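# Swap the container's cap and leave it upright

## Task

Take the old cap off the container and drop it into the bin, then screw the new cap on firmly and leave the container upright on the bench; letting the container fall counts as failure.

## Robot and tools

Robot: two arms, left_arm and right_arm, each with a two-finger gripper whose fingers can fold. Scene frame: origin at table-top height, midway between the arms' nominal bases; +z up, +x out over the table, left_arm on the +y side (this is not the image side). Calibrated bases: left_arm at (+0.026, +0.341, 0) m, right_arm at (-0.012, -0.529, 0) m, both almost unrotated. Gripper frame: fingers point along its +z, open and close along its y. end_effector_position is the point between the pads when shut; fingertips reach about 33 mm past it at gaps up to 40 mm, only 9 mm when wide open.

The 18-number row (used by execute_actions and move): one flat list covering both arms, always all 18 values, each in [-1, 1]. Order: left dx, dy, dz, rx, ry, rz, left gripper position, force_limit, speed; then the same nine for the right arm. dx..rz are an offset, not a pose: measured from that arm's Hand target at the start of the action or move, along the Hand target's own axes. Scale: 1.0 = 0.6 m for dx, dy, dz and 180 degrees for the rotation vector rx, ry, rz. Every row counts from the same start, not from the previous row, and a repeated offset moves the arm further. Six zeros re-request the current Hand target. Gripper numbers are absolute commands: position +1 fully open (140 mm), about -0.8 pads touching, -1 closes until blocked; force_limit and speed both start at +1 (speed -1 is about 30 mm/s, 0 about 140, +1 about 250). A 0 is a real command, so to leave a gripper alone resend its last three numbers.

execute_actions(actions, cameras): actions is a list of actions; each action is up to 15 rows, one per 1/30 s step, the last row held to fill 15 steps. An empty list returns camera images and the full state. cameras lists names (cam_high, cam_low, cam_close, cam_left_wrist, cam_right_wrist, or "all"); an unknown name voids the call.

move(target, speed, blend, stop_force, zero, blocking, cameras): straight-line path for each gripper. target is one 18-number row, or up to 15 rows all counted from the same starting Hand targets. speed in m/s, 0.002 to 3.6 (default 0.25), turning capped at twice that in rad/s; one value or one per target. blend in metres rounds corners of a list (0 = stop at each). stop_force in N, 3 to 120, ends an arm's path when its wrist sensor feels that much push against the motion; the arm backs off slightly but keeps some press. Do not rely on it while the gripper rotates, leave it out when pulling away from a contact, and it cannot be combined with blocking=false. zero (default true) rezeroes before the move. Paths ignore obstacles and the other arm; avoid routing near an arm's own base. The result adds a move: line (done, off_target, moving, held, fault) plus limits such as paced or held.

wait(seconds 0 to 10): lets time pass holding commands. stop: brakes a running move. zoom_image(camera, region [x0, y0, x1, y1] in pixels, at most 504 by 504) enlarges the newest image of that camera; all cameras are 896x504. zero_wrist_force(arm): subtracts the current wrist reading. finished_scene(scene): ends the current scene, irreversible; give this scene's number.

Results: positions in metres, velocities in m/s and rad/s, in the scene frame. Hand target is the last commanded pose after clipping; the gripper often rests a bit short, and the next command re-asks for it. Orientation commands are clipped to within 32 degrees of the measured one per step. object_status: 0 moving, 1 blocked while opening, 2 blocked while closing (grip), 3 reached position or pads met. Check for 2 after closing at -1. position_measured is in counts: 3 open, ~75 = 100 mm, 139 = 60 mm, 200 = 20 mm, 230 pads meet. To grip harder, raise force_limit and nudge position (-1 to -0.98); to soften, reopen and close slowly. Grip parts with the outer quarter of the pads near the tips; deeper grips fold the fingers and can be loose or too tight. Wrist force/torque are in the gripper's axes; a third line shows the peak since last shown. Joint velocities "within noise" means at rest. Wrist depth gives 7x7 cells of distance in mm, "-" for no value. Joint torques include arm weight.

Avoid: any arm stopping. A torque fault (joint limits 108, 110, 93.5, 19.3, 20.6, 17.9 N m) or roughly 150 N outside force halts an arm for 10 s; an over-temperature fault (85 °C, MOTOR HOT warns from 70 °C) halts it longer, caused by holding loads, stretching out or pushing at unreachable poses. Arms are stiff: commanding past a firm contact faults. Do not let the arms press on each other or a gripper close on the other's fingers. Do not drop or slam parts, let go of moving parts, or let anything fall off the table. Twisting a stiff cap or holding weight far off-centre strains the wrist; turn in moderate steps. Loose objects may get bumped now and then.

Each tool is called after "Call:" as name(argument=value, ...), one argument or row to a line, values as JSON.

## Session

Call:
execute_actions(
  actions=[],
)

Scene clock: 0.00 s.
left_arm: end_effector_position=(+0.8496, +0.7035, +0.2044) position_measured=3 object_status=3 end_effector_quat_wxyz=(-0.272, +0.690, +0.587, +0.325) | right_arm: end_effector_position=(+0.2914, +0.1123, +0.2677) position_measured=3 object_status=3 end_effector_quat_wxyz=(-0.484, +0.530, +0.689, -0.101)
Joint positions: left_arm=[-0.006 -0.786 0.986 -1.96 -0.711 1.81] | right_arm=[0.54 -0.864 0.85 -0.853 -0.735 1.579]
Joint velocities: within noise
Joint torques (N m): no reading
Wrist force (N): no reading
Wrist torque (N m): no reading
Wrist force, peak (N): no reading
Wrist depth (mm): cam_left_wrist=[1555 1545 1564 513 512 528 960 / 461 465 457 461 458 459 1049 / 415 416 413 414 409 416 1171 / 381 136 377 378 379 148 380 / - 122 348 345 345 334 104 / - 317 319 320 320 320 95 / - 296 296 297 297 296 292] | cam_right_wrist=[1583 1714 - 391 455 416 338 / - 1515 2244 662 463 394 298 / 1524 1789 2128 610 456 380 305 / 1573 128 699 559 430 133 252 / - 107 669 511 406 340 96 / - 100 643 479 380 321 91 / - - 598 450 362 308 -]
Hand target: left_arm +0.8496, +0.7035, +0.2044; -0.272, +0.690, +0.587, +0.325 | right_arm +0.2914, +0.1123, +0.2677; -0.484, +0.530, +0.689, -0.101
Tool commands: left_gripper/position=+1.0 left_gripper/force_limit=+1.0 left_gripper/speed=+1.0 right_gripper/position=+1.0 right_gripper/force_limit=+1.0 right_gripper/speed=+1.0

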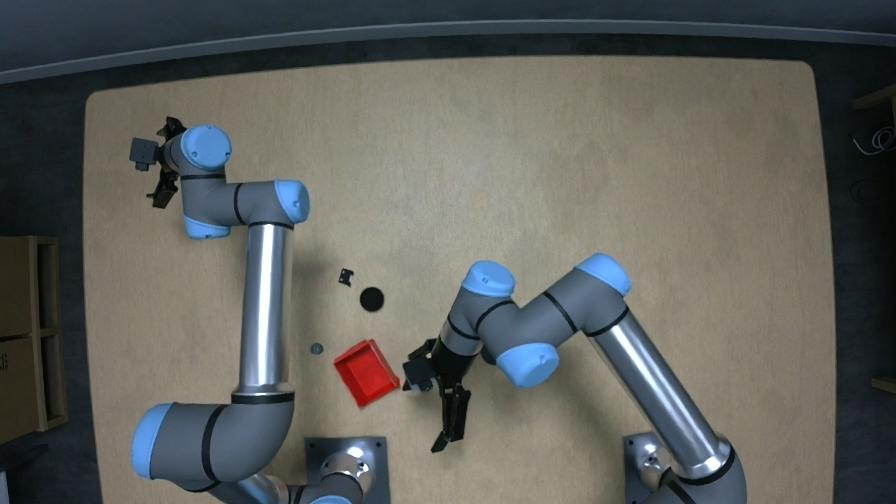

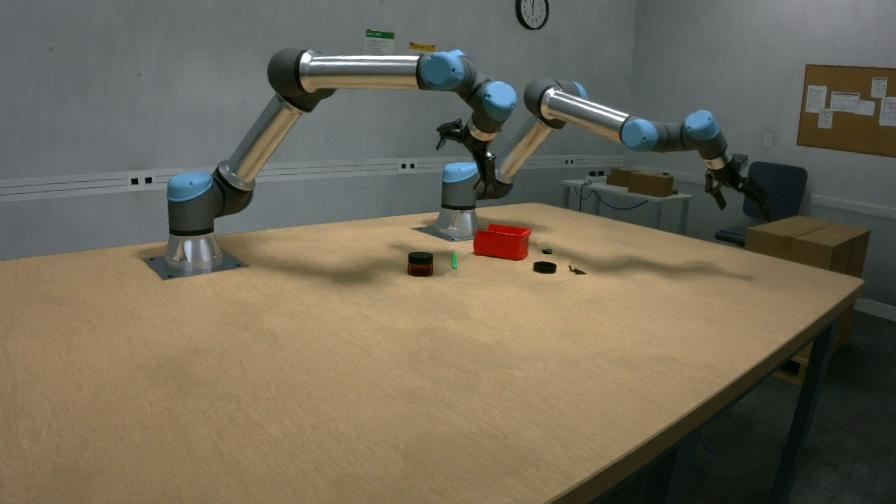

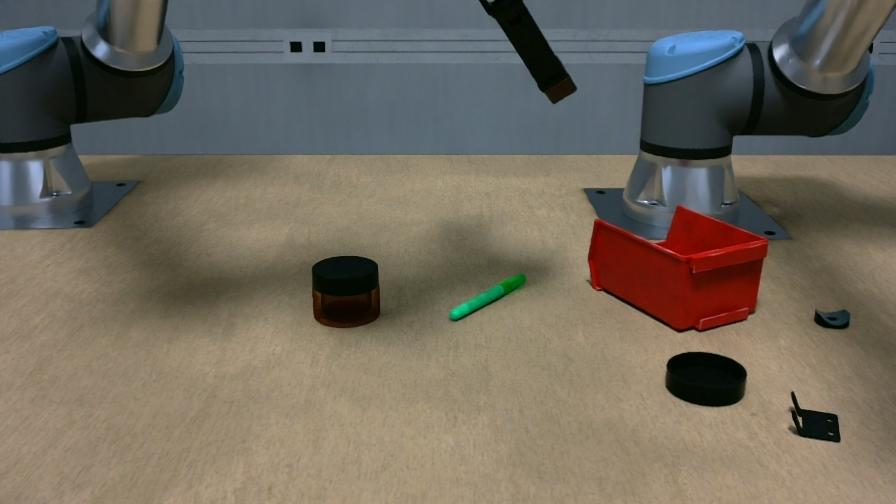

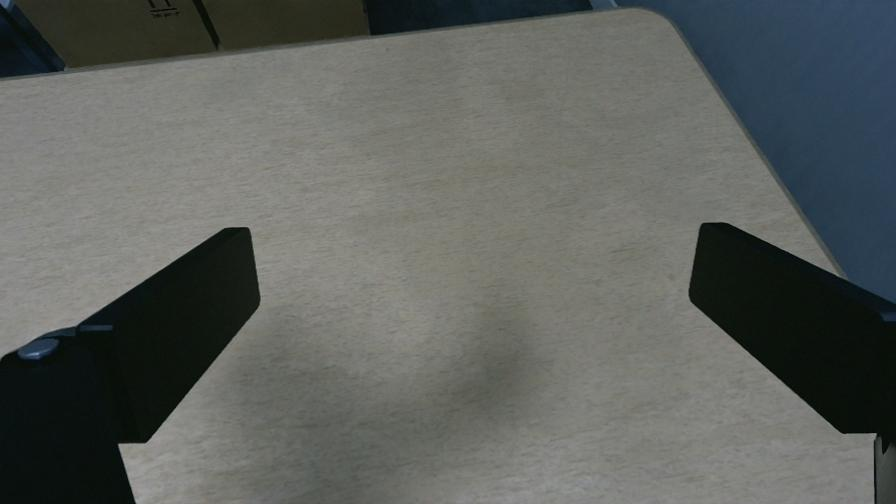

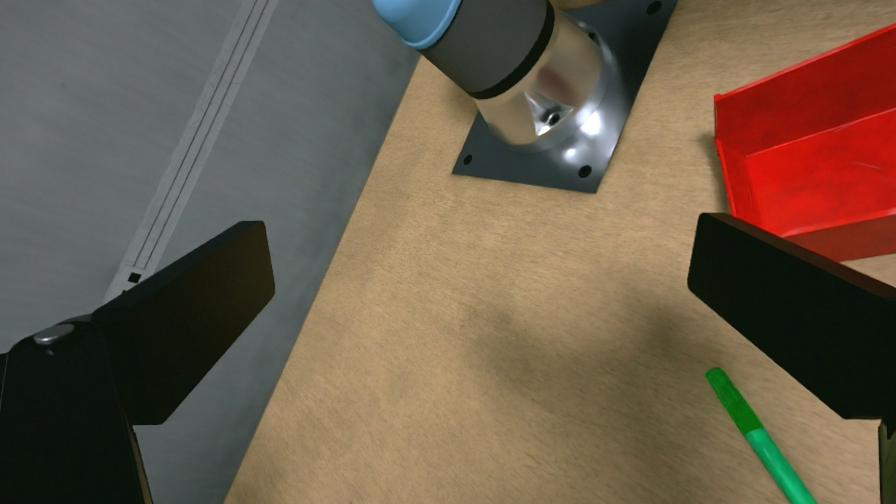

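Call:
zoom_image(
  camera="cam_close",
  region=[280, 230, 480, 342],
)

Call:
zoom_image(
  camera="cam_close",
  region=[580, 190, 880, 458],
)

Call:
zoom_image(
  camera="cam_high",
  region=[290, 240, 542, 492],
)

Scaled by 2.520.

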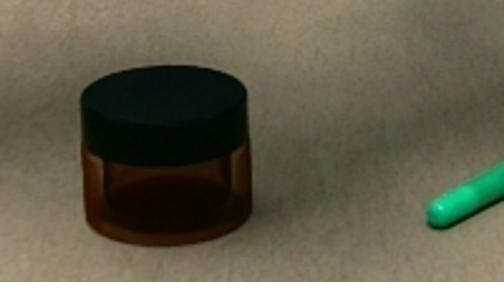

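Scaled by 1.680.

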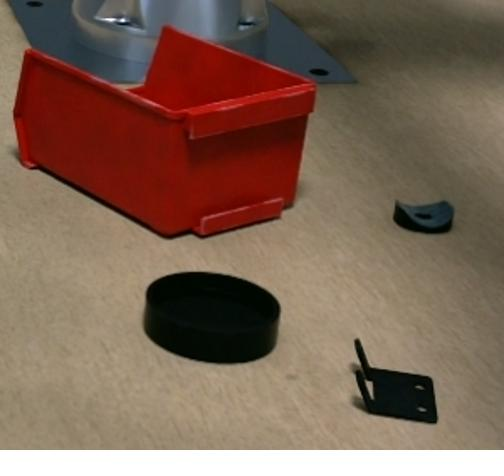

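Scaled by 2.000.

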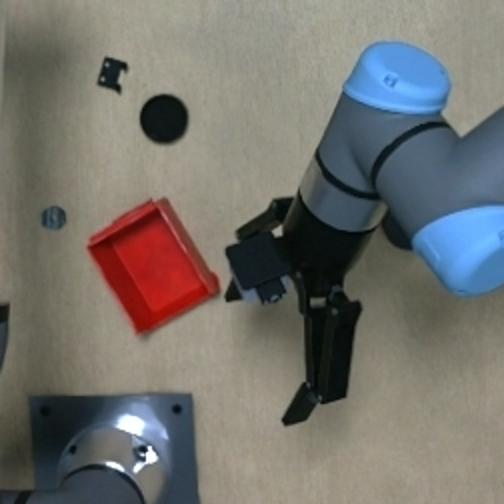

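Call:
move(
  target=[-0.4007, -0.419, -0.8123, 0, -0.279, 0, 1, 1, 1, -0.574, -0.1795, -0.179, -0.343, 0.1124, 0.0196, 1, 1, 1],
  speed=0.4,
  cameras=["all"],
)

Scene clock: 216.33 s.
left_arm: end_effector_position=(+0.5148, +0.2234, +0.3307) position_measured=3 object_status=3 end_effector_quat_wxyz=(+0.003, +0.763, +0.647, +0.001) | right_arm: end_effector_position=(+0.2959, -0.2580, +0.1998) position_measured=3 object_status=3 end_effector_quat_wxyz=(-0.250, +0.731, +0.536, +0.341)
Joint positions: left_arm=[-0.503 -1.583 1.446 -1.44 -1.57 1.229] | right_arm=[-0.456 -2.311 2.478 -1.62 -0.703 1.417]
Joint torques (N m): left_arm=[2.3 -17.32 -37.09 -1.91 -1.51 -0.73] | right_arm=[-2.54 -5.07 -24.57 -1.66 0.15 -1.32]
Wrist force (N): left_arm=[0.8 0.3 0.7] | right_arm=[0.2 -0.3 0.1]
Wrist torque (N m): left_arm=[0.16 -0.38 -0.10] | right_arm=[-0.21 -0.06 -0.14]
Wrist force, peak (N): left_arm=[4.3 -0.8 6.8] | right_arm=[6.0 -0.1 4.7]
Wrist depth (mm): cam_left_wrist=[423 424 424 423 425 425 425 / 448 452 446 441 444 448 443 / 466 462 467 469 467 469 468 / 494 136 497 494 492 147 489 / - 114 518 522 524 148 104 / - 545 562 548 549 560 95 / - 596 591 594 590 588 574] | cam_right_wrist=[514 523 518 509 505 494 487 / 469 461 456 450 446 442 433 / 419 417 414 399 403 396 393 / 383 134 371 371 367 133 358 / - 107 344 338 337 323 96 / - 311 317 312 311 306 91 / - 295 293 290 289 285 -]
Hand target: left_arm +0.5147, +0.2234, +0.3307; +0.003, +0.763, +0.647, +0.001 | right_arm +0.2959, -0.2580, +0.1998; -0.250, +0.731, +0.536, +0.341
Off the commanded pose: left_arm 0.000 m, 0 deg | right_arm 0.000 m, 0 deg.
move: done

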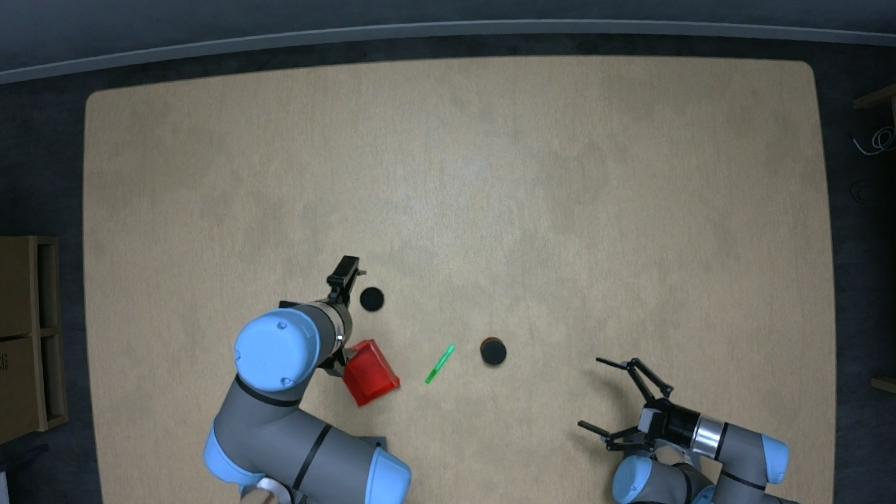

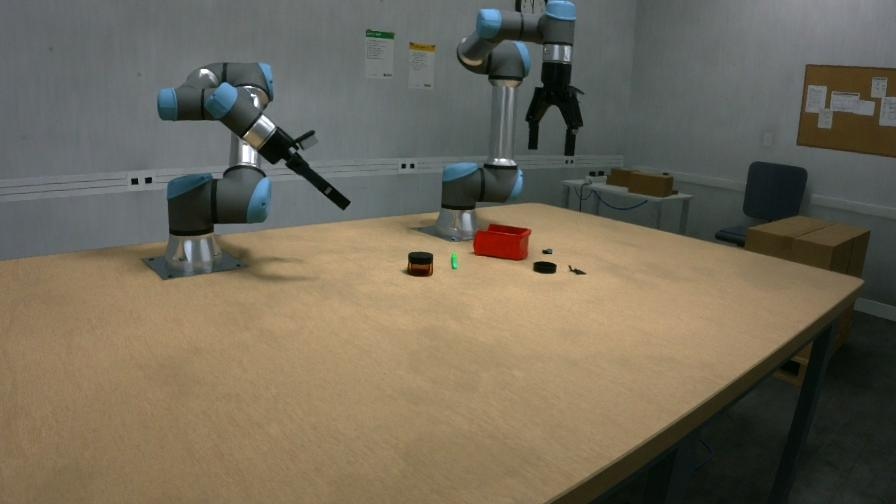

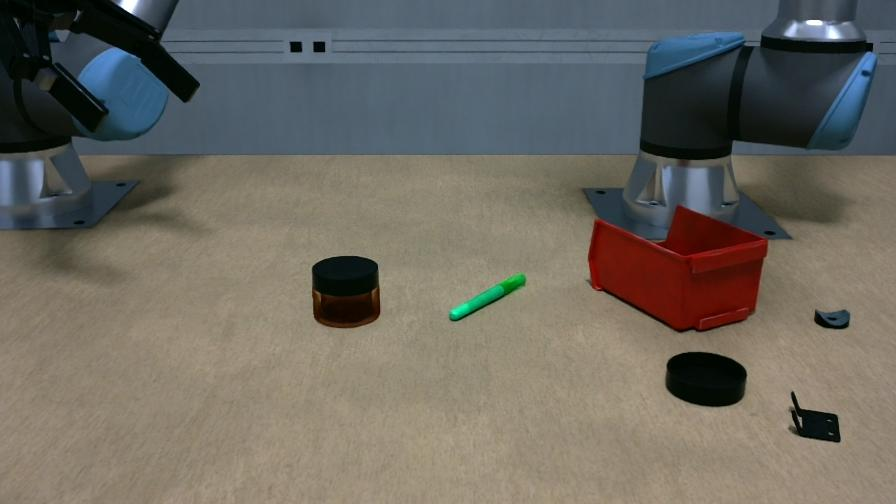

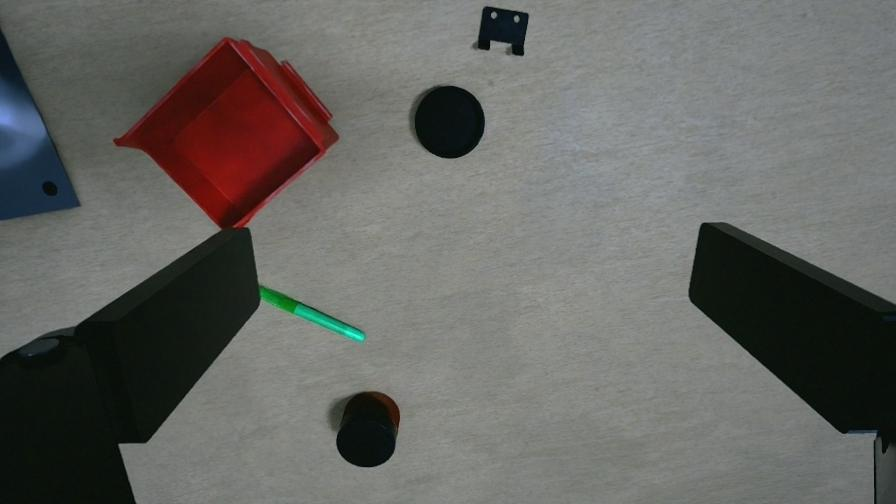

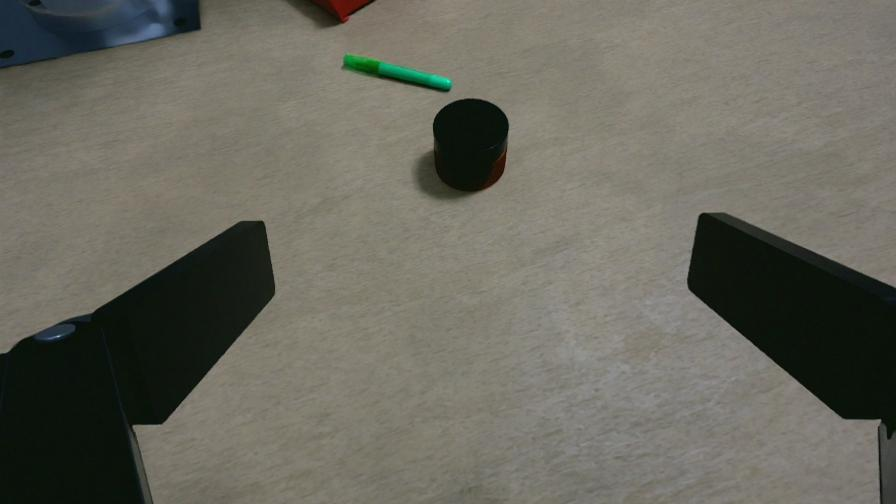

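Call:
move(
  target=[0.0658, -0.01, 0.351, 0, 0, -0.052, 0.43, 1, 1, 0.6014, 0.132, -0.2977, 0.0799, 0.0356, -0.5627, 1, 1, 1],
  speed=0.4,
  cameras=["cam_left_wrist", "cam_right_wrist", "cam_high"],
)

Scene clock: 325.57 s.
left_arm: end_effector_position=(+0.5164, +0.2629, +0.1199) position_measured=75 object_status=3 end_effector_quat_wxyz=(+0.003, +0.707, +0.707, +0.001) | right_arm: end_effector_position=(+0.3998, -0.1914, +0.5910) position_measured=3 object_status=3 end_effector_quat_wxyz=(+0.000, +0.001, +0.924, +0.383)
Joint positions: left_arm=[-0.428 -1.529 1.94 -1.988 -1.571 1.141] | right_arm=[-0.089 -1.602 0.984 -0.917 -0.785 -0.052]
Joint torques (N m): left_arm=[-10 -39.67 -35.36 0.38 -1.04 1.03] | right_arm=[-8.62 -31.14 -20.99 -3.45 3.37 -1.3]
Wrist force (N): left_arm=[0.8 0.5 0.6] | right_arm=[-1.5 -0.2 0.0]
Wrist torque (N m): left_arm=[0.20 -0.37 -0.09] | right_arm=[-0.36 0.23 -0.54]
Wrist force, peak (N): left_arm=[1.1 0.5 1.6] | right_arm=[-5.0 -0.2 1.2]
Wrist depth (mm): cam_left_wrist=[225 227 228 229 228 227 228 / - 234 240 239 239 240 240 / - - 252 249 252 251 252 / - - 259 - 266 260 264 / - 95 280 280 279 104 273 / - - 295 298 296 - - / - - 315 314 315 - -] | cam_right_wrist=[496 574 680 901 1051 442 2905 / 508 580 711 914 482 2204 3165 / 519 610 737 908 658 565 3125 / 526 128 772 953 1247 133 118 / - 106 791 1033 1356 125 96 / - 665 840 1055 2007 - 91 / - 703 869 - - 1703 -]
Hand target: left_arm +0.5165, +0.2629, +0.1200; +0.003, +0.707, +0.707, +0.001 | right_arm +0.3998, -0.1914, +0.5911; +0.000, +0.001, +0.924, +0.383
Off the commanded pose: left_arm 0.000 m, 0 deg | right_arm 0.000 m, 0 deg.
move: done
Images, in order (width x height): cam_high 896x504, cam_left_wrist 896x504, cam_right_wrist 896x504.

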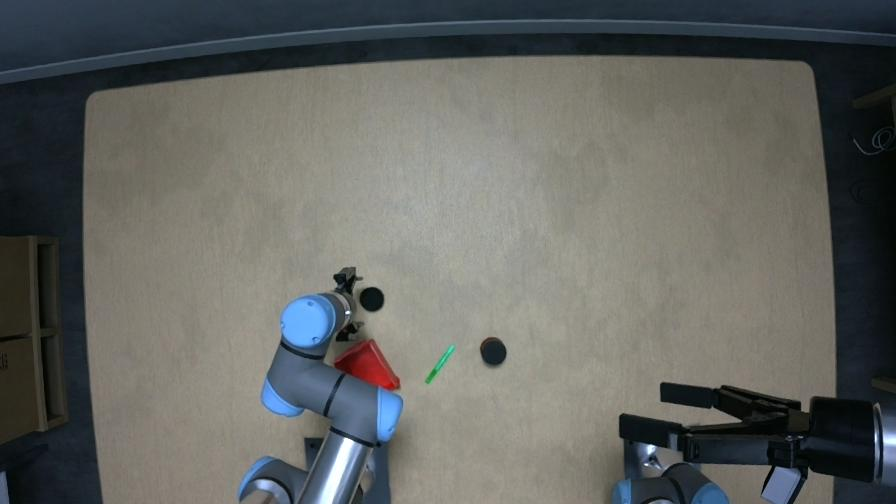

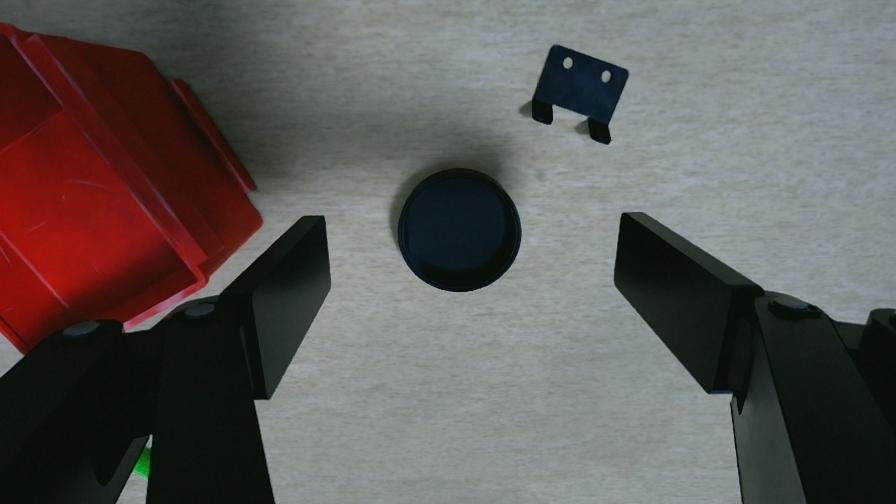

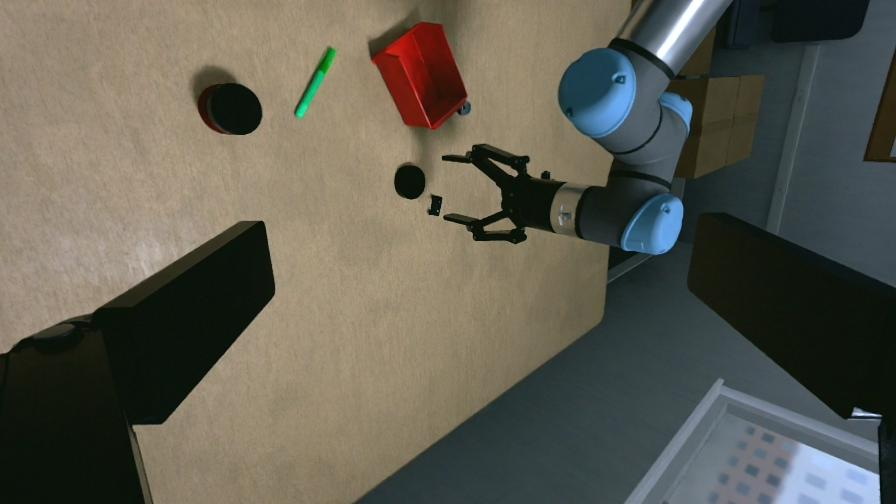

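Call:
move(
  target=[-0.03, -0.0033, 0.0833, 0, 0, 0, 0.43, 1, 1, 0,0,0,0,0,0, 1, 1, 1],
  speed=0.25,
  cameras=["cam_left_wrist", "cam_close"],
)

Scene clock: 364.80 s.
left_arm: end_effector_position=(+0.5147, +0.2447, +0.0699) position_measured=75 object_status=3 end_effector_quat_wxyz=(+0.003, +0.707, +0.707, +0.001) | right_arm: end_effector_position=(+0.3997, -0.1914, +0.5911) position_measured=3 object_status=3 end_effector_quat_wxyz=(+0.000, +0.001, +0.924, +0.383)
Joint positions: left_arm=[-0.464 -1.467 2.016 -2.126 -1.57 1.105] | right_arm=[-0.089 -1.602 0.984 -0.917 -0.785 -0.052]
Joint torques (N m): left_arm=[9.97 -40.87 -33.05 -0.57 0.64 0.8] | right_arm=[-8.26 -37.28 -32.1 -3.43 3.22 -0.45]
Wrist force (N): left_arm=[0.8 0.5 0.6] | right_arm=[-1.8 -0.4 0.0]
Wrist torque (N m): left_arm=[0.20 -0.36 -0.10] | right_arm=[-0.39 0.30 -0.54]
Wrist force, peak (N): left_arm=[3.0 0.8 0.0] | right_arm=[-1.8 -0.4 0.0]
Wrist depth (mm): cam_left_wrist=[181 183 183 182 180 182 183 / - 191 191 191 191 191 192 / - 200 200 198 201 200 201 / - 209 207 203 209 206 212 / - 99 222 225 223 104 218 / - - 235 236 236 235 - / - - 248 250 250 250 -] | cam_right_wrist=[496 571 684 875 466 2774 3292 / 510 570 718 957 489 2329 2905 / 519 614 737 872 591 3919 3336 / 530 128 769 972 1273 131 3292 / - 107 794 1024 1435 125 96 / - 673 837 1092 2147 2075 90 / - 699 875 - 1635 - -]
Hand target: left_arm +0.5148, +0.2447, +0.0700; +0.003, +0.707, +0.707, +0.001 | right_arm +0.3998, -0.1914, +0.5911; +0.000, +0.001, +0.924, +0.383
Off the commanded pose: left_arm 0.000 m, 0 deg | right_arm 0.000 m, 0 deg.
move: done
Images, in order (width x height): cam_close 896x504, cam_left_wrist 896x504.

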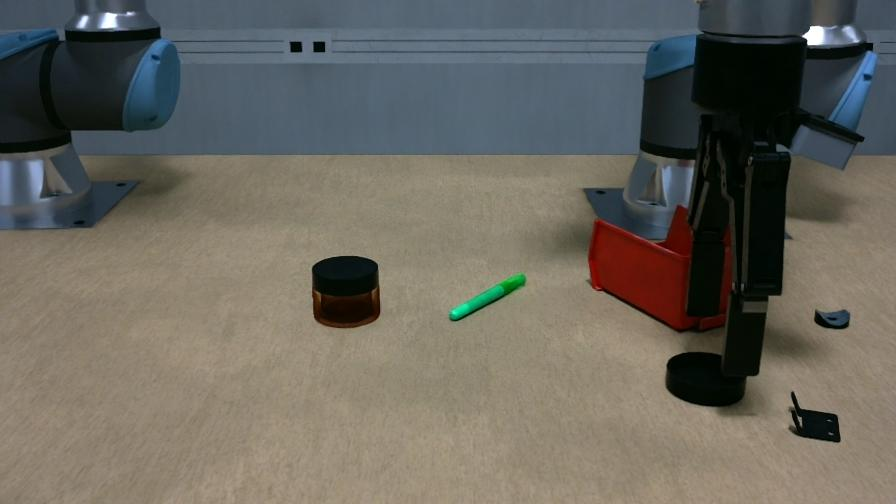

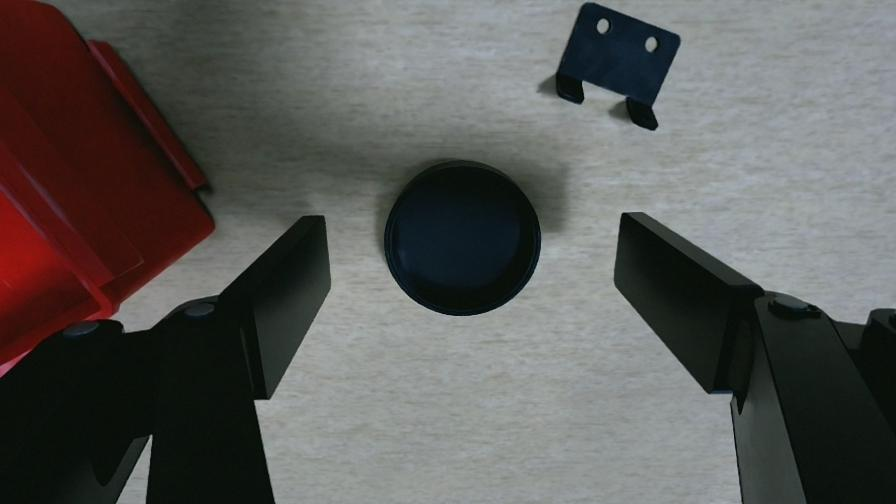

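Call:
move(
  target=[
    [-0.0058, -0.0025, 0.0567, 0, 0, 0, 0.43, 1, 1, 0,0,0,0,0,0, 1, 1, 1],
    [-0.0058, -0.0025, 0.0567, 0, 0, 0, -1, -0.7, -0.6, 0,0,0,0,0,0, 1, 1, 1],
    [-0.0058, -0.0025, -0.1, 0, 0, 0, -1, -0.7, -0.6, 0,0,0,0,0,0, 1, 1, 1],
  ],
  speed=[0.08, 0.08, 0.12],
  cameras=["cam_left_wrist", "cam_close"],
)

Scene clock: 388.80 s.
left_arm: end_effector_position=(+0.5130, +0.2414, +0.1301) position_measured=137 object_status=2 end_effector_quat_wxyz=(+0.003, +0.707, +0.707, +0.001) | right_arm: end_effector_position=(+0.3998, -0.1914, +0.5911) position_measured=3 object_status=3 end_effector_quat_wxyz=(+0.000, +0.001, +0.924, +0.383)
Joint positions: left_arm=[-0.471 -1.538 1.922 -1.961 -1.57 1.097] | right_arm=[-0.089 -1.602 0.984 -0.917 -0.785 -0.052]
Joint torques (N m): left_arm=[-11.67 -14.57 -9.85 -4.71 0.17 -1.29] | right_arm=[-8.28 -34.79 -5.49 -4.41 3.18 0.94]
Wrist force (N): left_arm=[0.7 0.6 0.7] | right_arm=[-1.3 -0.6 -0.2]
Wrist torque (N m): left_arm=[0.23 -0.34 -0.10] | right_arm=[-0.44 0.19 -0.54]
Wrist force, peak (N): left_arm=[0.8 0.3 3.2] | right_arm=[-1.7 -0.6 -0.4]
Wrist depth (mm): cam_left_wrist=[179 236 238 238 236 239 239 / - - 248 250 249 249 250 / - 211 261 258 264 262 263 / 270 281 148 - 150 276 278 / 286 92 95 290 118 94 284 / - - 304 306 309 - - / - - - 326 326 - -] | cam_right_wrist=[497 573 686 854 1033 429 2939 / 508 585 711 953 450 2224 3248 / 521 602 737 851 645 2519 2286 / 525 128 767 957 1234 133 3125 / - 106 804 1037 1478 143 96 / - 678 828 1064 - 1959 91 / - 699 866 980 - - -]
Hand target: left_arm +0.5129, +0.2414, +0.1300; +0.003, +0.707, +0.707, +0.001 | right_arm +0.3998, -0.1914, +0.5911; +0.000, +0.001, +0.924, +0.383
Off the commanded pose: left_arm 0.000 m, 0 deg | right_arm 0.000 m, 0 deg.
move: done
Images, in order (width x height): cam_close 896x504, cam_left_wrist 896x504.

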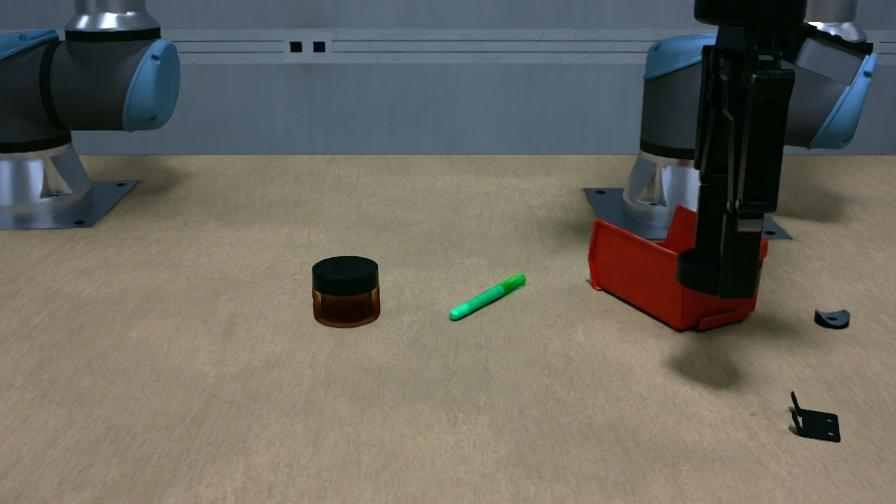

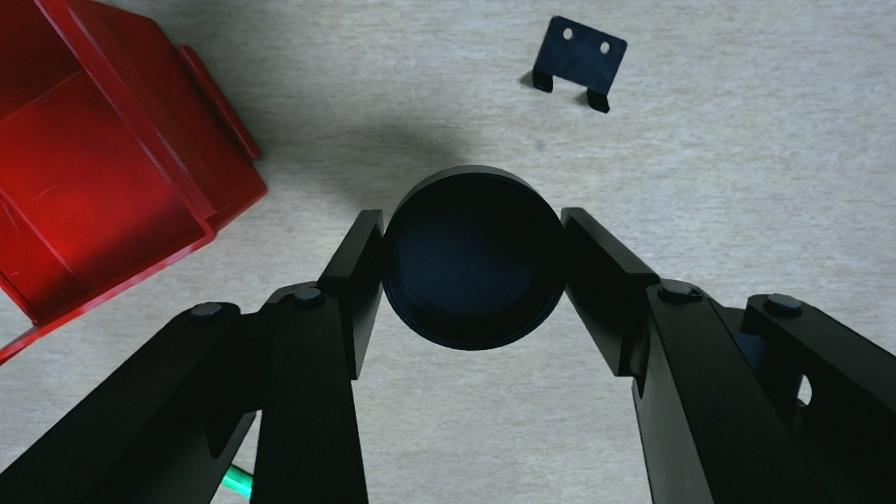

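Call:
move(
  target=[-0.4557, -0.1882, -0.5033, 0, -0.75, 0, -1, -0.7, -0.6, 0,0,0,0,0,0, 0.43, 1, 1],
  speed=0.3,
  cameras=["all"],
)

Scene clock: 420.03 s.
left_arm: end_effector_position=(+0.4382, +0.0706, +0.3189) position_measured=137 object_status=2 end_effector_quat_wxyz=(+0.459, +0.543, +0.518, -0.476) | right_arm: end_effector_position=(+0.3998, -0.1914, +0.5911) position_measured=75 object_status=3 end_effector_quat_wxyz=(+0.000, +0.001, +0.924, +0.383)
Joint positions: left_arm=[-0.227 -1.339 2.212 -3.419 -2.916 0.589] | right_arm=[-0.089 -1.602 0.984 -0.917 -0.785 -0.052]
Joint torques (N m): left_arm=[9.14 -40.15 -3.01 0.78 -0.16 0.9] | right_arm=[-8.56 -33.21 -5.1 -4.34 3.28 0.85]
Wrist force (N): left_arm=[1.4 0.3 -1.7] | right_arm=[-1.4 -0.4 -0.1]
Wrist torque (N m): left_arm=[0.02 -0.23 -0.15] | right_arm=[-0.36 0.21 -0.54]
Wrist force, peak (N): left_arm=[-11.3 -2.3 3.5] | right_arm=[-1.9 -0.3 0.0]
Wrist depth (mm): cam_left_wrist=[521 675 1209 1057 1049 1209 - / 563 661 3957 2511 2586 2561 - / 582 - 2778 162 2968 2418 - / 605 634 134 - 134 3224 - / - 92 89 - 118 94 - / - - - 3482 - - - / - - - 609 - - -] | cam_right_wrist=[498 571 690 885 565 2905 3086 / 508 584 720 845 614 2307 2599 / 524 611 739 655 605 2166 - / 533 607 140 988 1222 135 - / 545 88 804 1029 1387 102 84 / - - 831 1073 - - - / - - 898 1802 - - -]
Hand target: left_arm +0.4382, +0.0707, +0.3188; +0.459, +0.543, +0.518, -0.476 (not the last commanded pose) | right_arm +0.3998, -0.1914, +0.5911; +0.000, +0.001, +0.924, +0.383
Off the commanded pose: left_arm 0.157 m, 52 deg | right_arm 0.000 m, 0 deg.
move: held (left_arm; a check stopped the path); limits=held
pose unreachable (left arm): on one or more control steps of this call, first in action 0 (counted from 0), this arm could not follow its commanded pose, so it was not sent that pose on those steps. It may still have moved: this result reports where it is.
cause: moving toward the commanded pose would bring two parts of the arm too close to each other (its gripper and another part of the arm, with joints 4 (wrist 1) to 6 (wrist 3) between them, 11 mm apart when it was first held).

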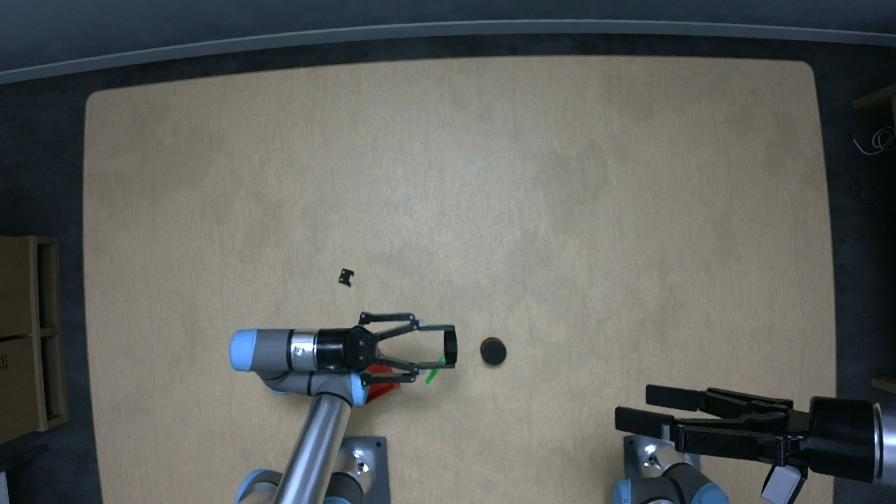

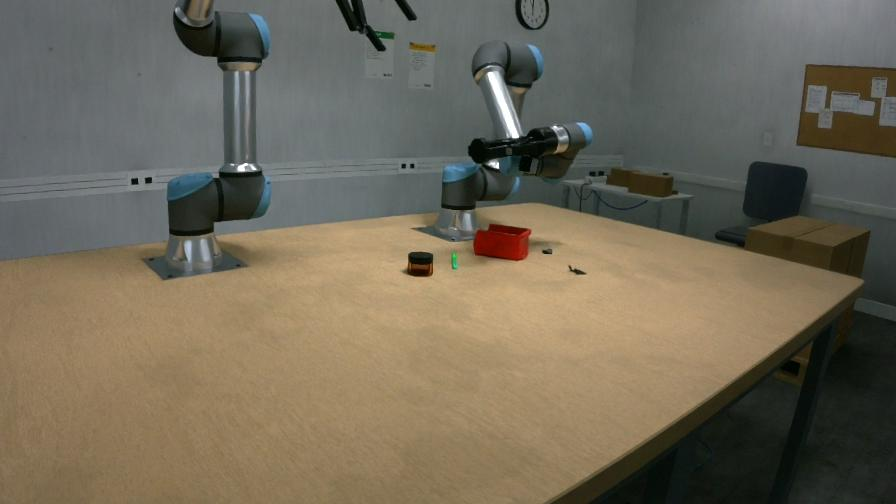

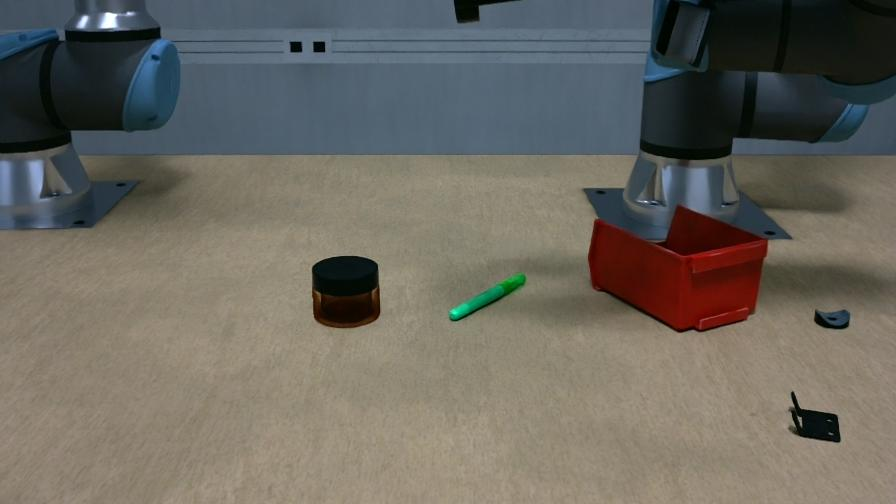

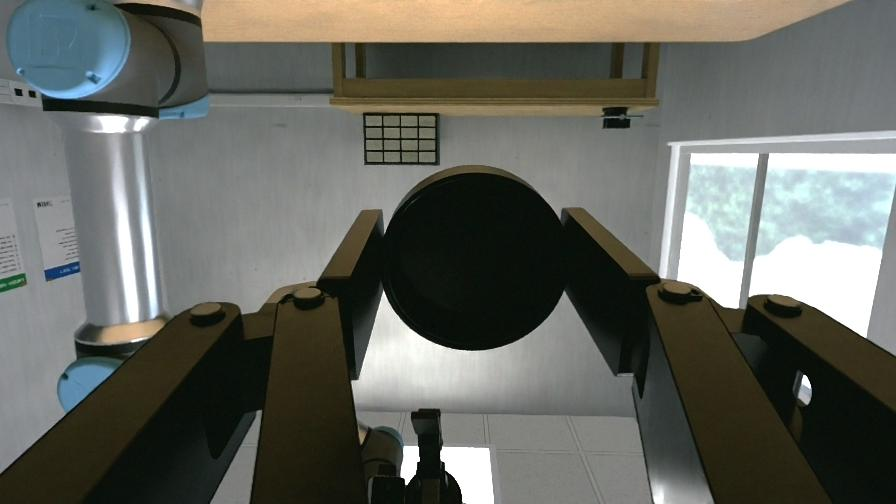

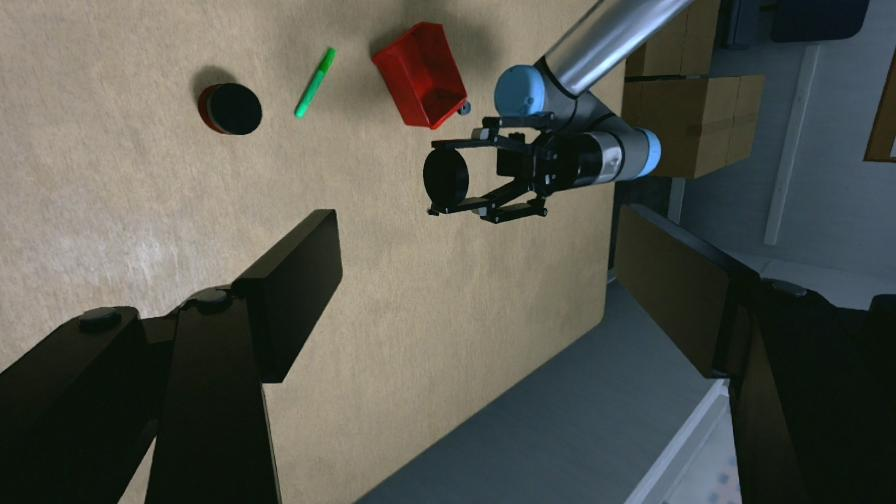

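Call:
move(
  target=[-0.1617, -0.0072, 0.107, -0.0133, 0.043, 0, -1, -0.7, -0.6, -0.0503, -0.2423, 0.295, -0.3333, 0, 0, 0.43, 1, 1],
  speed=0.3,
  cameras=["cam_high", "cam_right_wrist", "cam_left_wrist"],
)

Scene clock: 457.93 s.
left_arm: end_effector_position=(+0.4303, -0.0049, +0.4070) position_measured=137 object_status=2 end_effector_quat_wxyz=(+0.434, +0.564, +0.558, -0.427) | right_arm: end_effector_position=(+0.4300, -0.1688, +0.3631) position_measured=75 object_status=3 end_effector_quat_wxyz=(+0.001, +0.000, +0.608, +0.794)
Joint positions: left_arm=[-0.444 -1.604 2.095 -3.082 -2.627 0.504] | right_arm=[-0.219 -1.133 1.706 0.444 -0.31 -2.566]
Joint torques (N m): left_arm=[9.78 -10.25 -7.68 -5.91 -2.14 0.77] | right_arm=[-8.52 -49.15 -33.31 3.62 -1.98 -1.21]
Wrist force (N): left_arm=[1.7 0.0 -1.4] | right_arm=[-2.5 -1.5 -0.3]
Wrist torque (N m): left_arm=[-0.01 -0.33 -0.16] | right_arm=[-0.85 0.83 -0.58]
Wrist force, peak (N): left_arm=[2.3 1.2 -5.3] | right_arm=[-3.6 -4.1 -1.1]
Wrist depth (mm): cam_left_wrist=[473 939 1036 1045 1041 1062 - / 495 518 2808 417 2195 2749 1443 / 515 521 3037 416 2638 2749 1545 / 3265 522 134 - 146 2638 - / - 92 89 - 118 94 - / - - - - - - - / - - - 2808 - - -] | cam_right_wrist=[675 2713 3477 429 - 2545 - / 506 1107 3919 487 - - 1364 / 561 1029 - 282 4489 - 1714 / 551 820 140 - - 123 1646 / 534 88 123 - 2871 102 84 / - - 2092 - 1763 - - / - - - - - - -]
Hand target: left_arm +0.4303, -0.0049, +0.4070; +0.434, +0.564, +0.558, -0.427 | right_arm +0.4301, -0.1688, +0.3632; +0.001, +0.000, +0.608, +0.794
Off the commanded pose: left_arm 0.000 m, 0 deg | right_arm 0.000 m, 0 deg.
move: done
Images, in order (width x height): cam_high 896x504, cam_left_wrist 896x504, cam_right_wrist 896x504.

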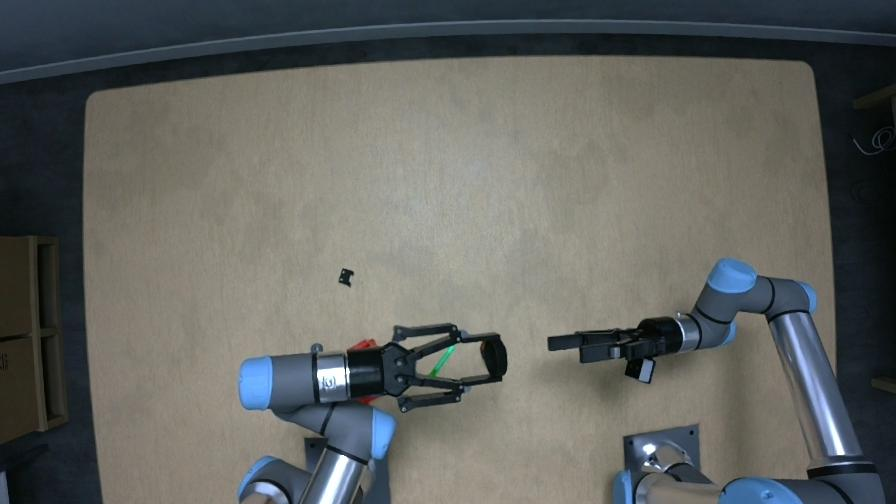

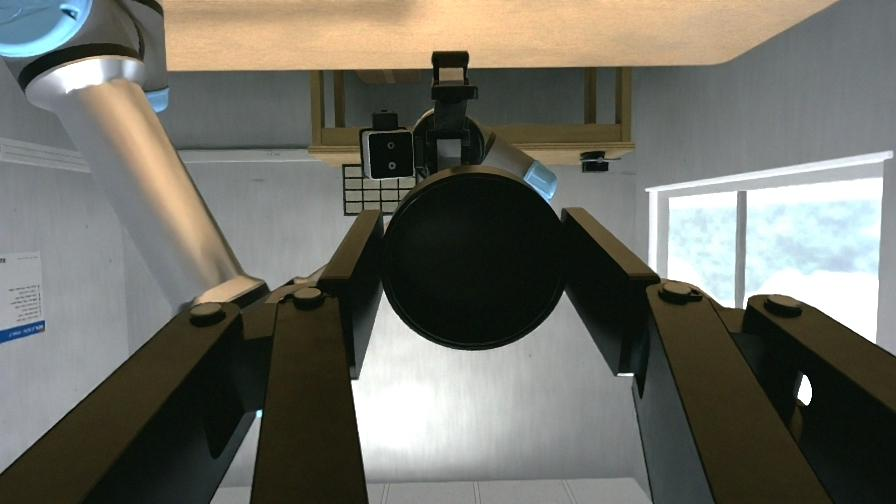

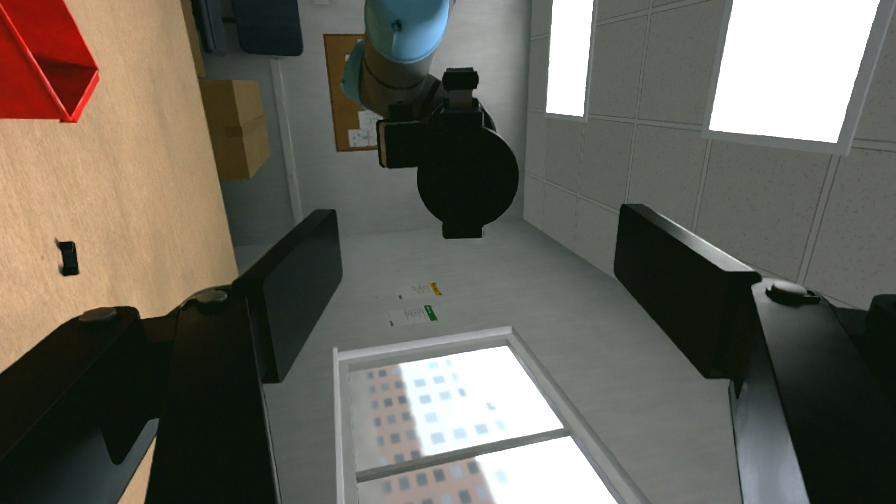

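Call:
move(
  target=[
    [0,0,0,0,0,0, -1, -0.7, -0.6, 0, 0.0027, 0.2, 0, 0, 0, 0.43, 1, 1],
    [0,0,0,0,0,0, -1, -0.7, -0.6, 0, 0.0027, 0.2, 0, 0, 0, -1, -0.5, -0.6],
  ],
  speed=0.1,
  cameras=["cam_high", "cam_right_wrist", "cam_left_wrist"],
)

Scene clock: 480.10 s.
left_arm: end_effector_position=(+0.4303, -0.0049, +0.4070) position_measured=137 object_status=2 end_effector_quat_wxyz=(+0.434, +0.564, +0.558, -0.427) | right_arm: end_effector_position=(+0.4302, -0.0533, +0.3959) position_measured=137 object_status=2 end_effector_quat_wxyz=(+0.001, +0.000, +0.608, +0.794)
Joint positions: left_arm=[-0.444 -1.604 2.095 -3.083 -2.627 0.504] | right_arm=[0.043 -0.983 1.624 1.271 -0.279 -3.495]
Joint torques (N m): left_arm=[9.23 -10.72 -7.44 0.4 -0.34 0.62] | right_arm=[-8.91 -65.27 -33.01 3.53 -6.54 -1.35]
Wrist force (N): left_arm=[-8.2 0.3 -3.8] | right_arm=[-2.5 -10.2 -2.7]
Wrist torque (N m): left_arm=[0.00 -0.21 -0.16] | right_arm=[-0.49 0.83 -0.57]
Wrist force, peak (N): left_arm=[-7.8 0.8 -5.5] | right_arm=[-2.1 -10.3 -2.9]
Wrist depth (mm): cam_left_wrist=[495 943 1032 1036 1053 1075 - / 481 - 2693 221 457 2665 1674 / 484 497 339 156 2089 2396 - / 2176 478 135 - 147 2612 1536 / - 92 89 - 117 93 - / - - - - - - - / - - - - - - -] | cam_right_wrist=[655 2626 380 334 2684 2545 - / 628 1959 450 213 3165 2905 - / 616 1037 334 157 3477 2351 1829 / 591 980 116 164 147 - 1763 / 545 89 94 173 128 91 1593 / - 77 - - - - - / - - - 1815 1646 - 69]
Hand target: left_arm +0.4303, -0.0049, +0.4070; +0.434, +0.564, +0.558, -0.427 | right_arm +0.4302, -0.0534, +0.3959; +0.001, +0.000, +0.608, +0.794
Off the commanded pose: left_arm 0.000 m, 0 deg | right_arm 0.000 m, 0 deg.
move: done
Images, in order (width x height): cam_high 896x504, cam_left_wrist 896x504, cam_right_wrist 896x504.

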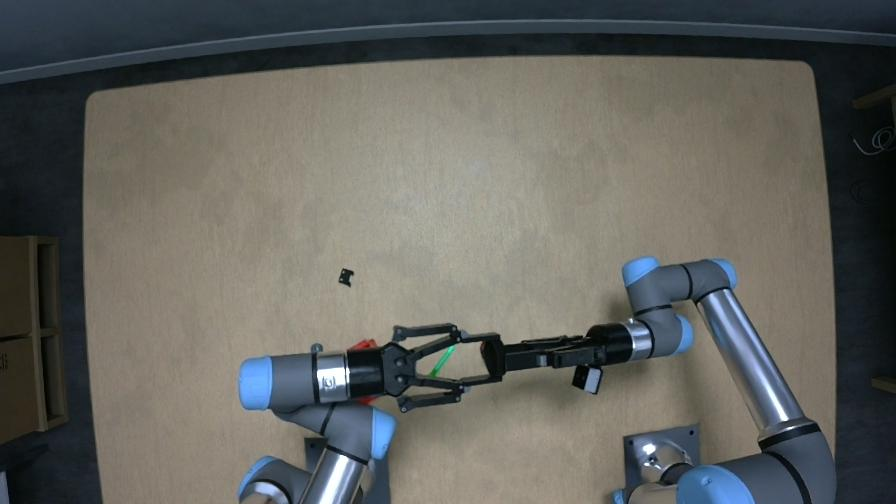

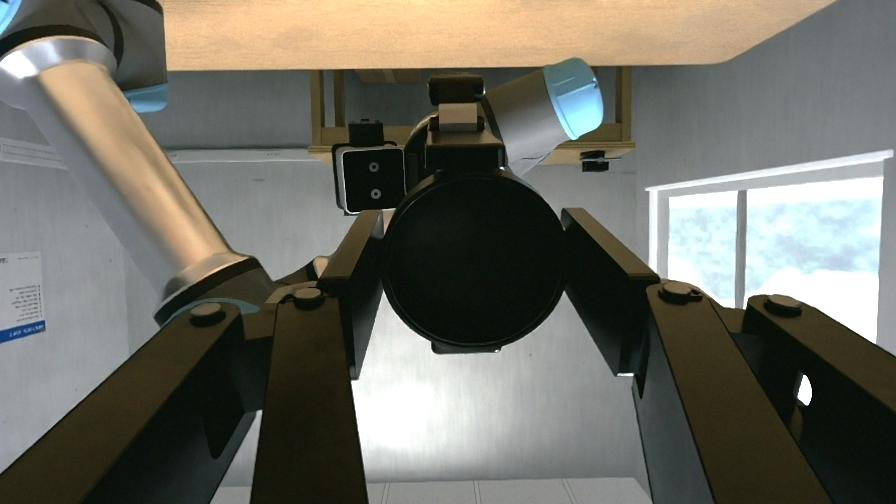

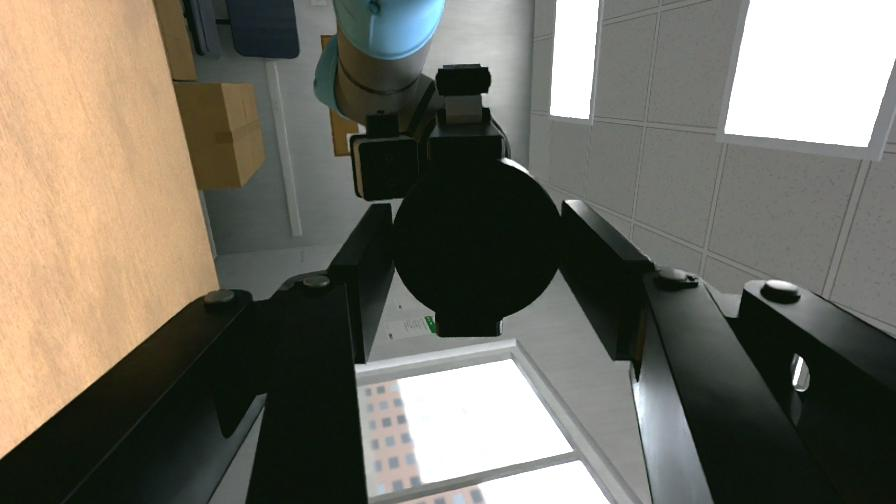

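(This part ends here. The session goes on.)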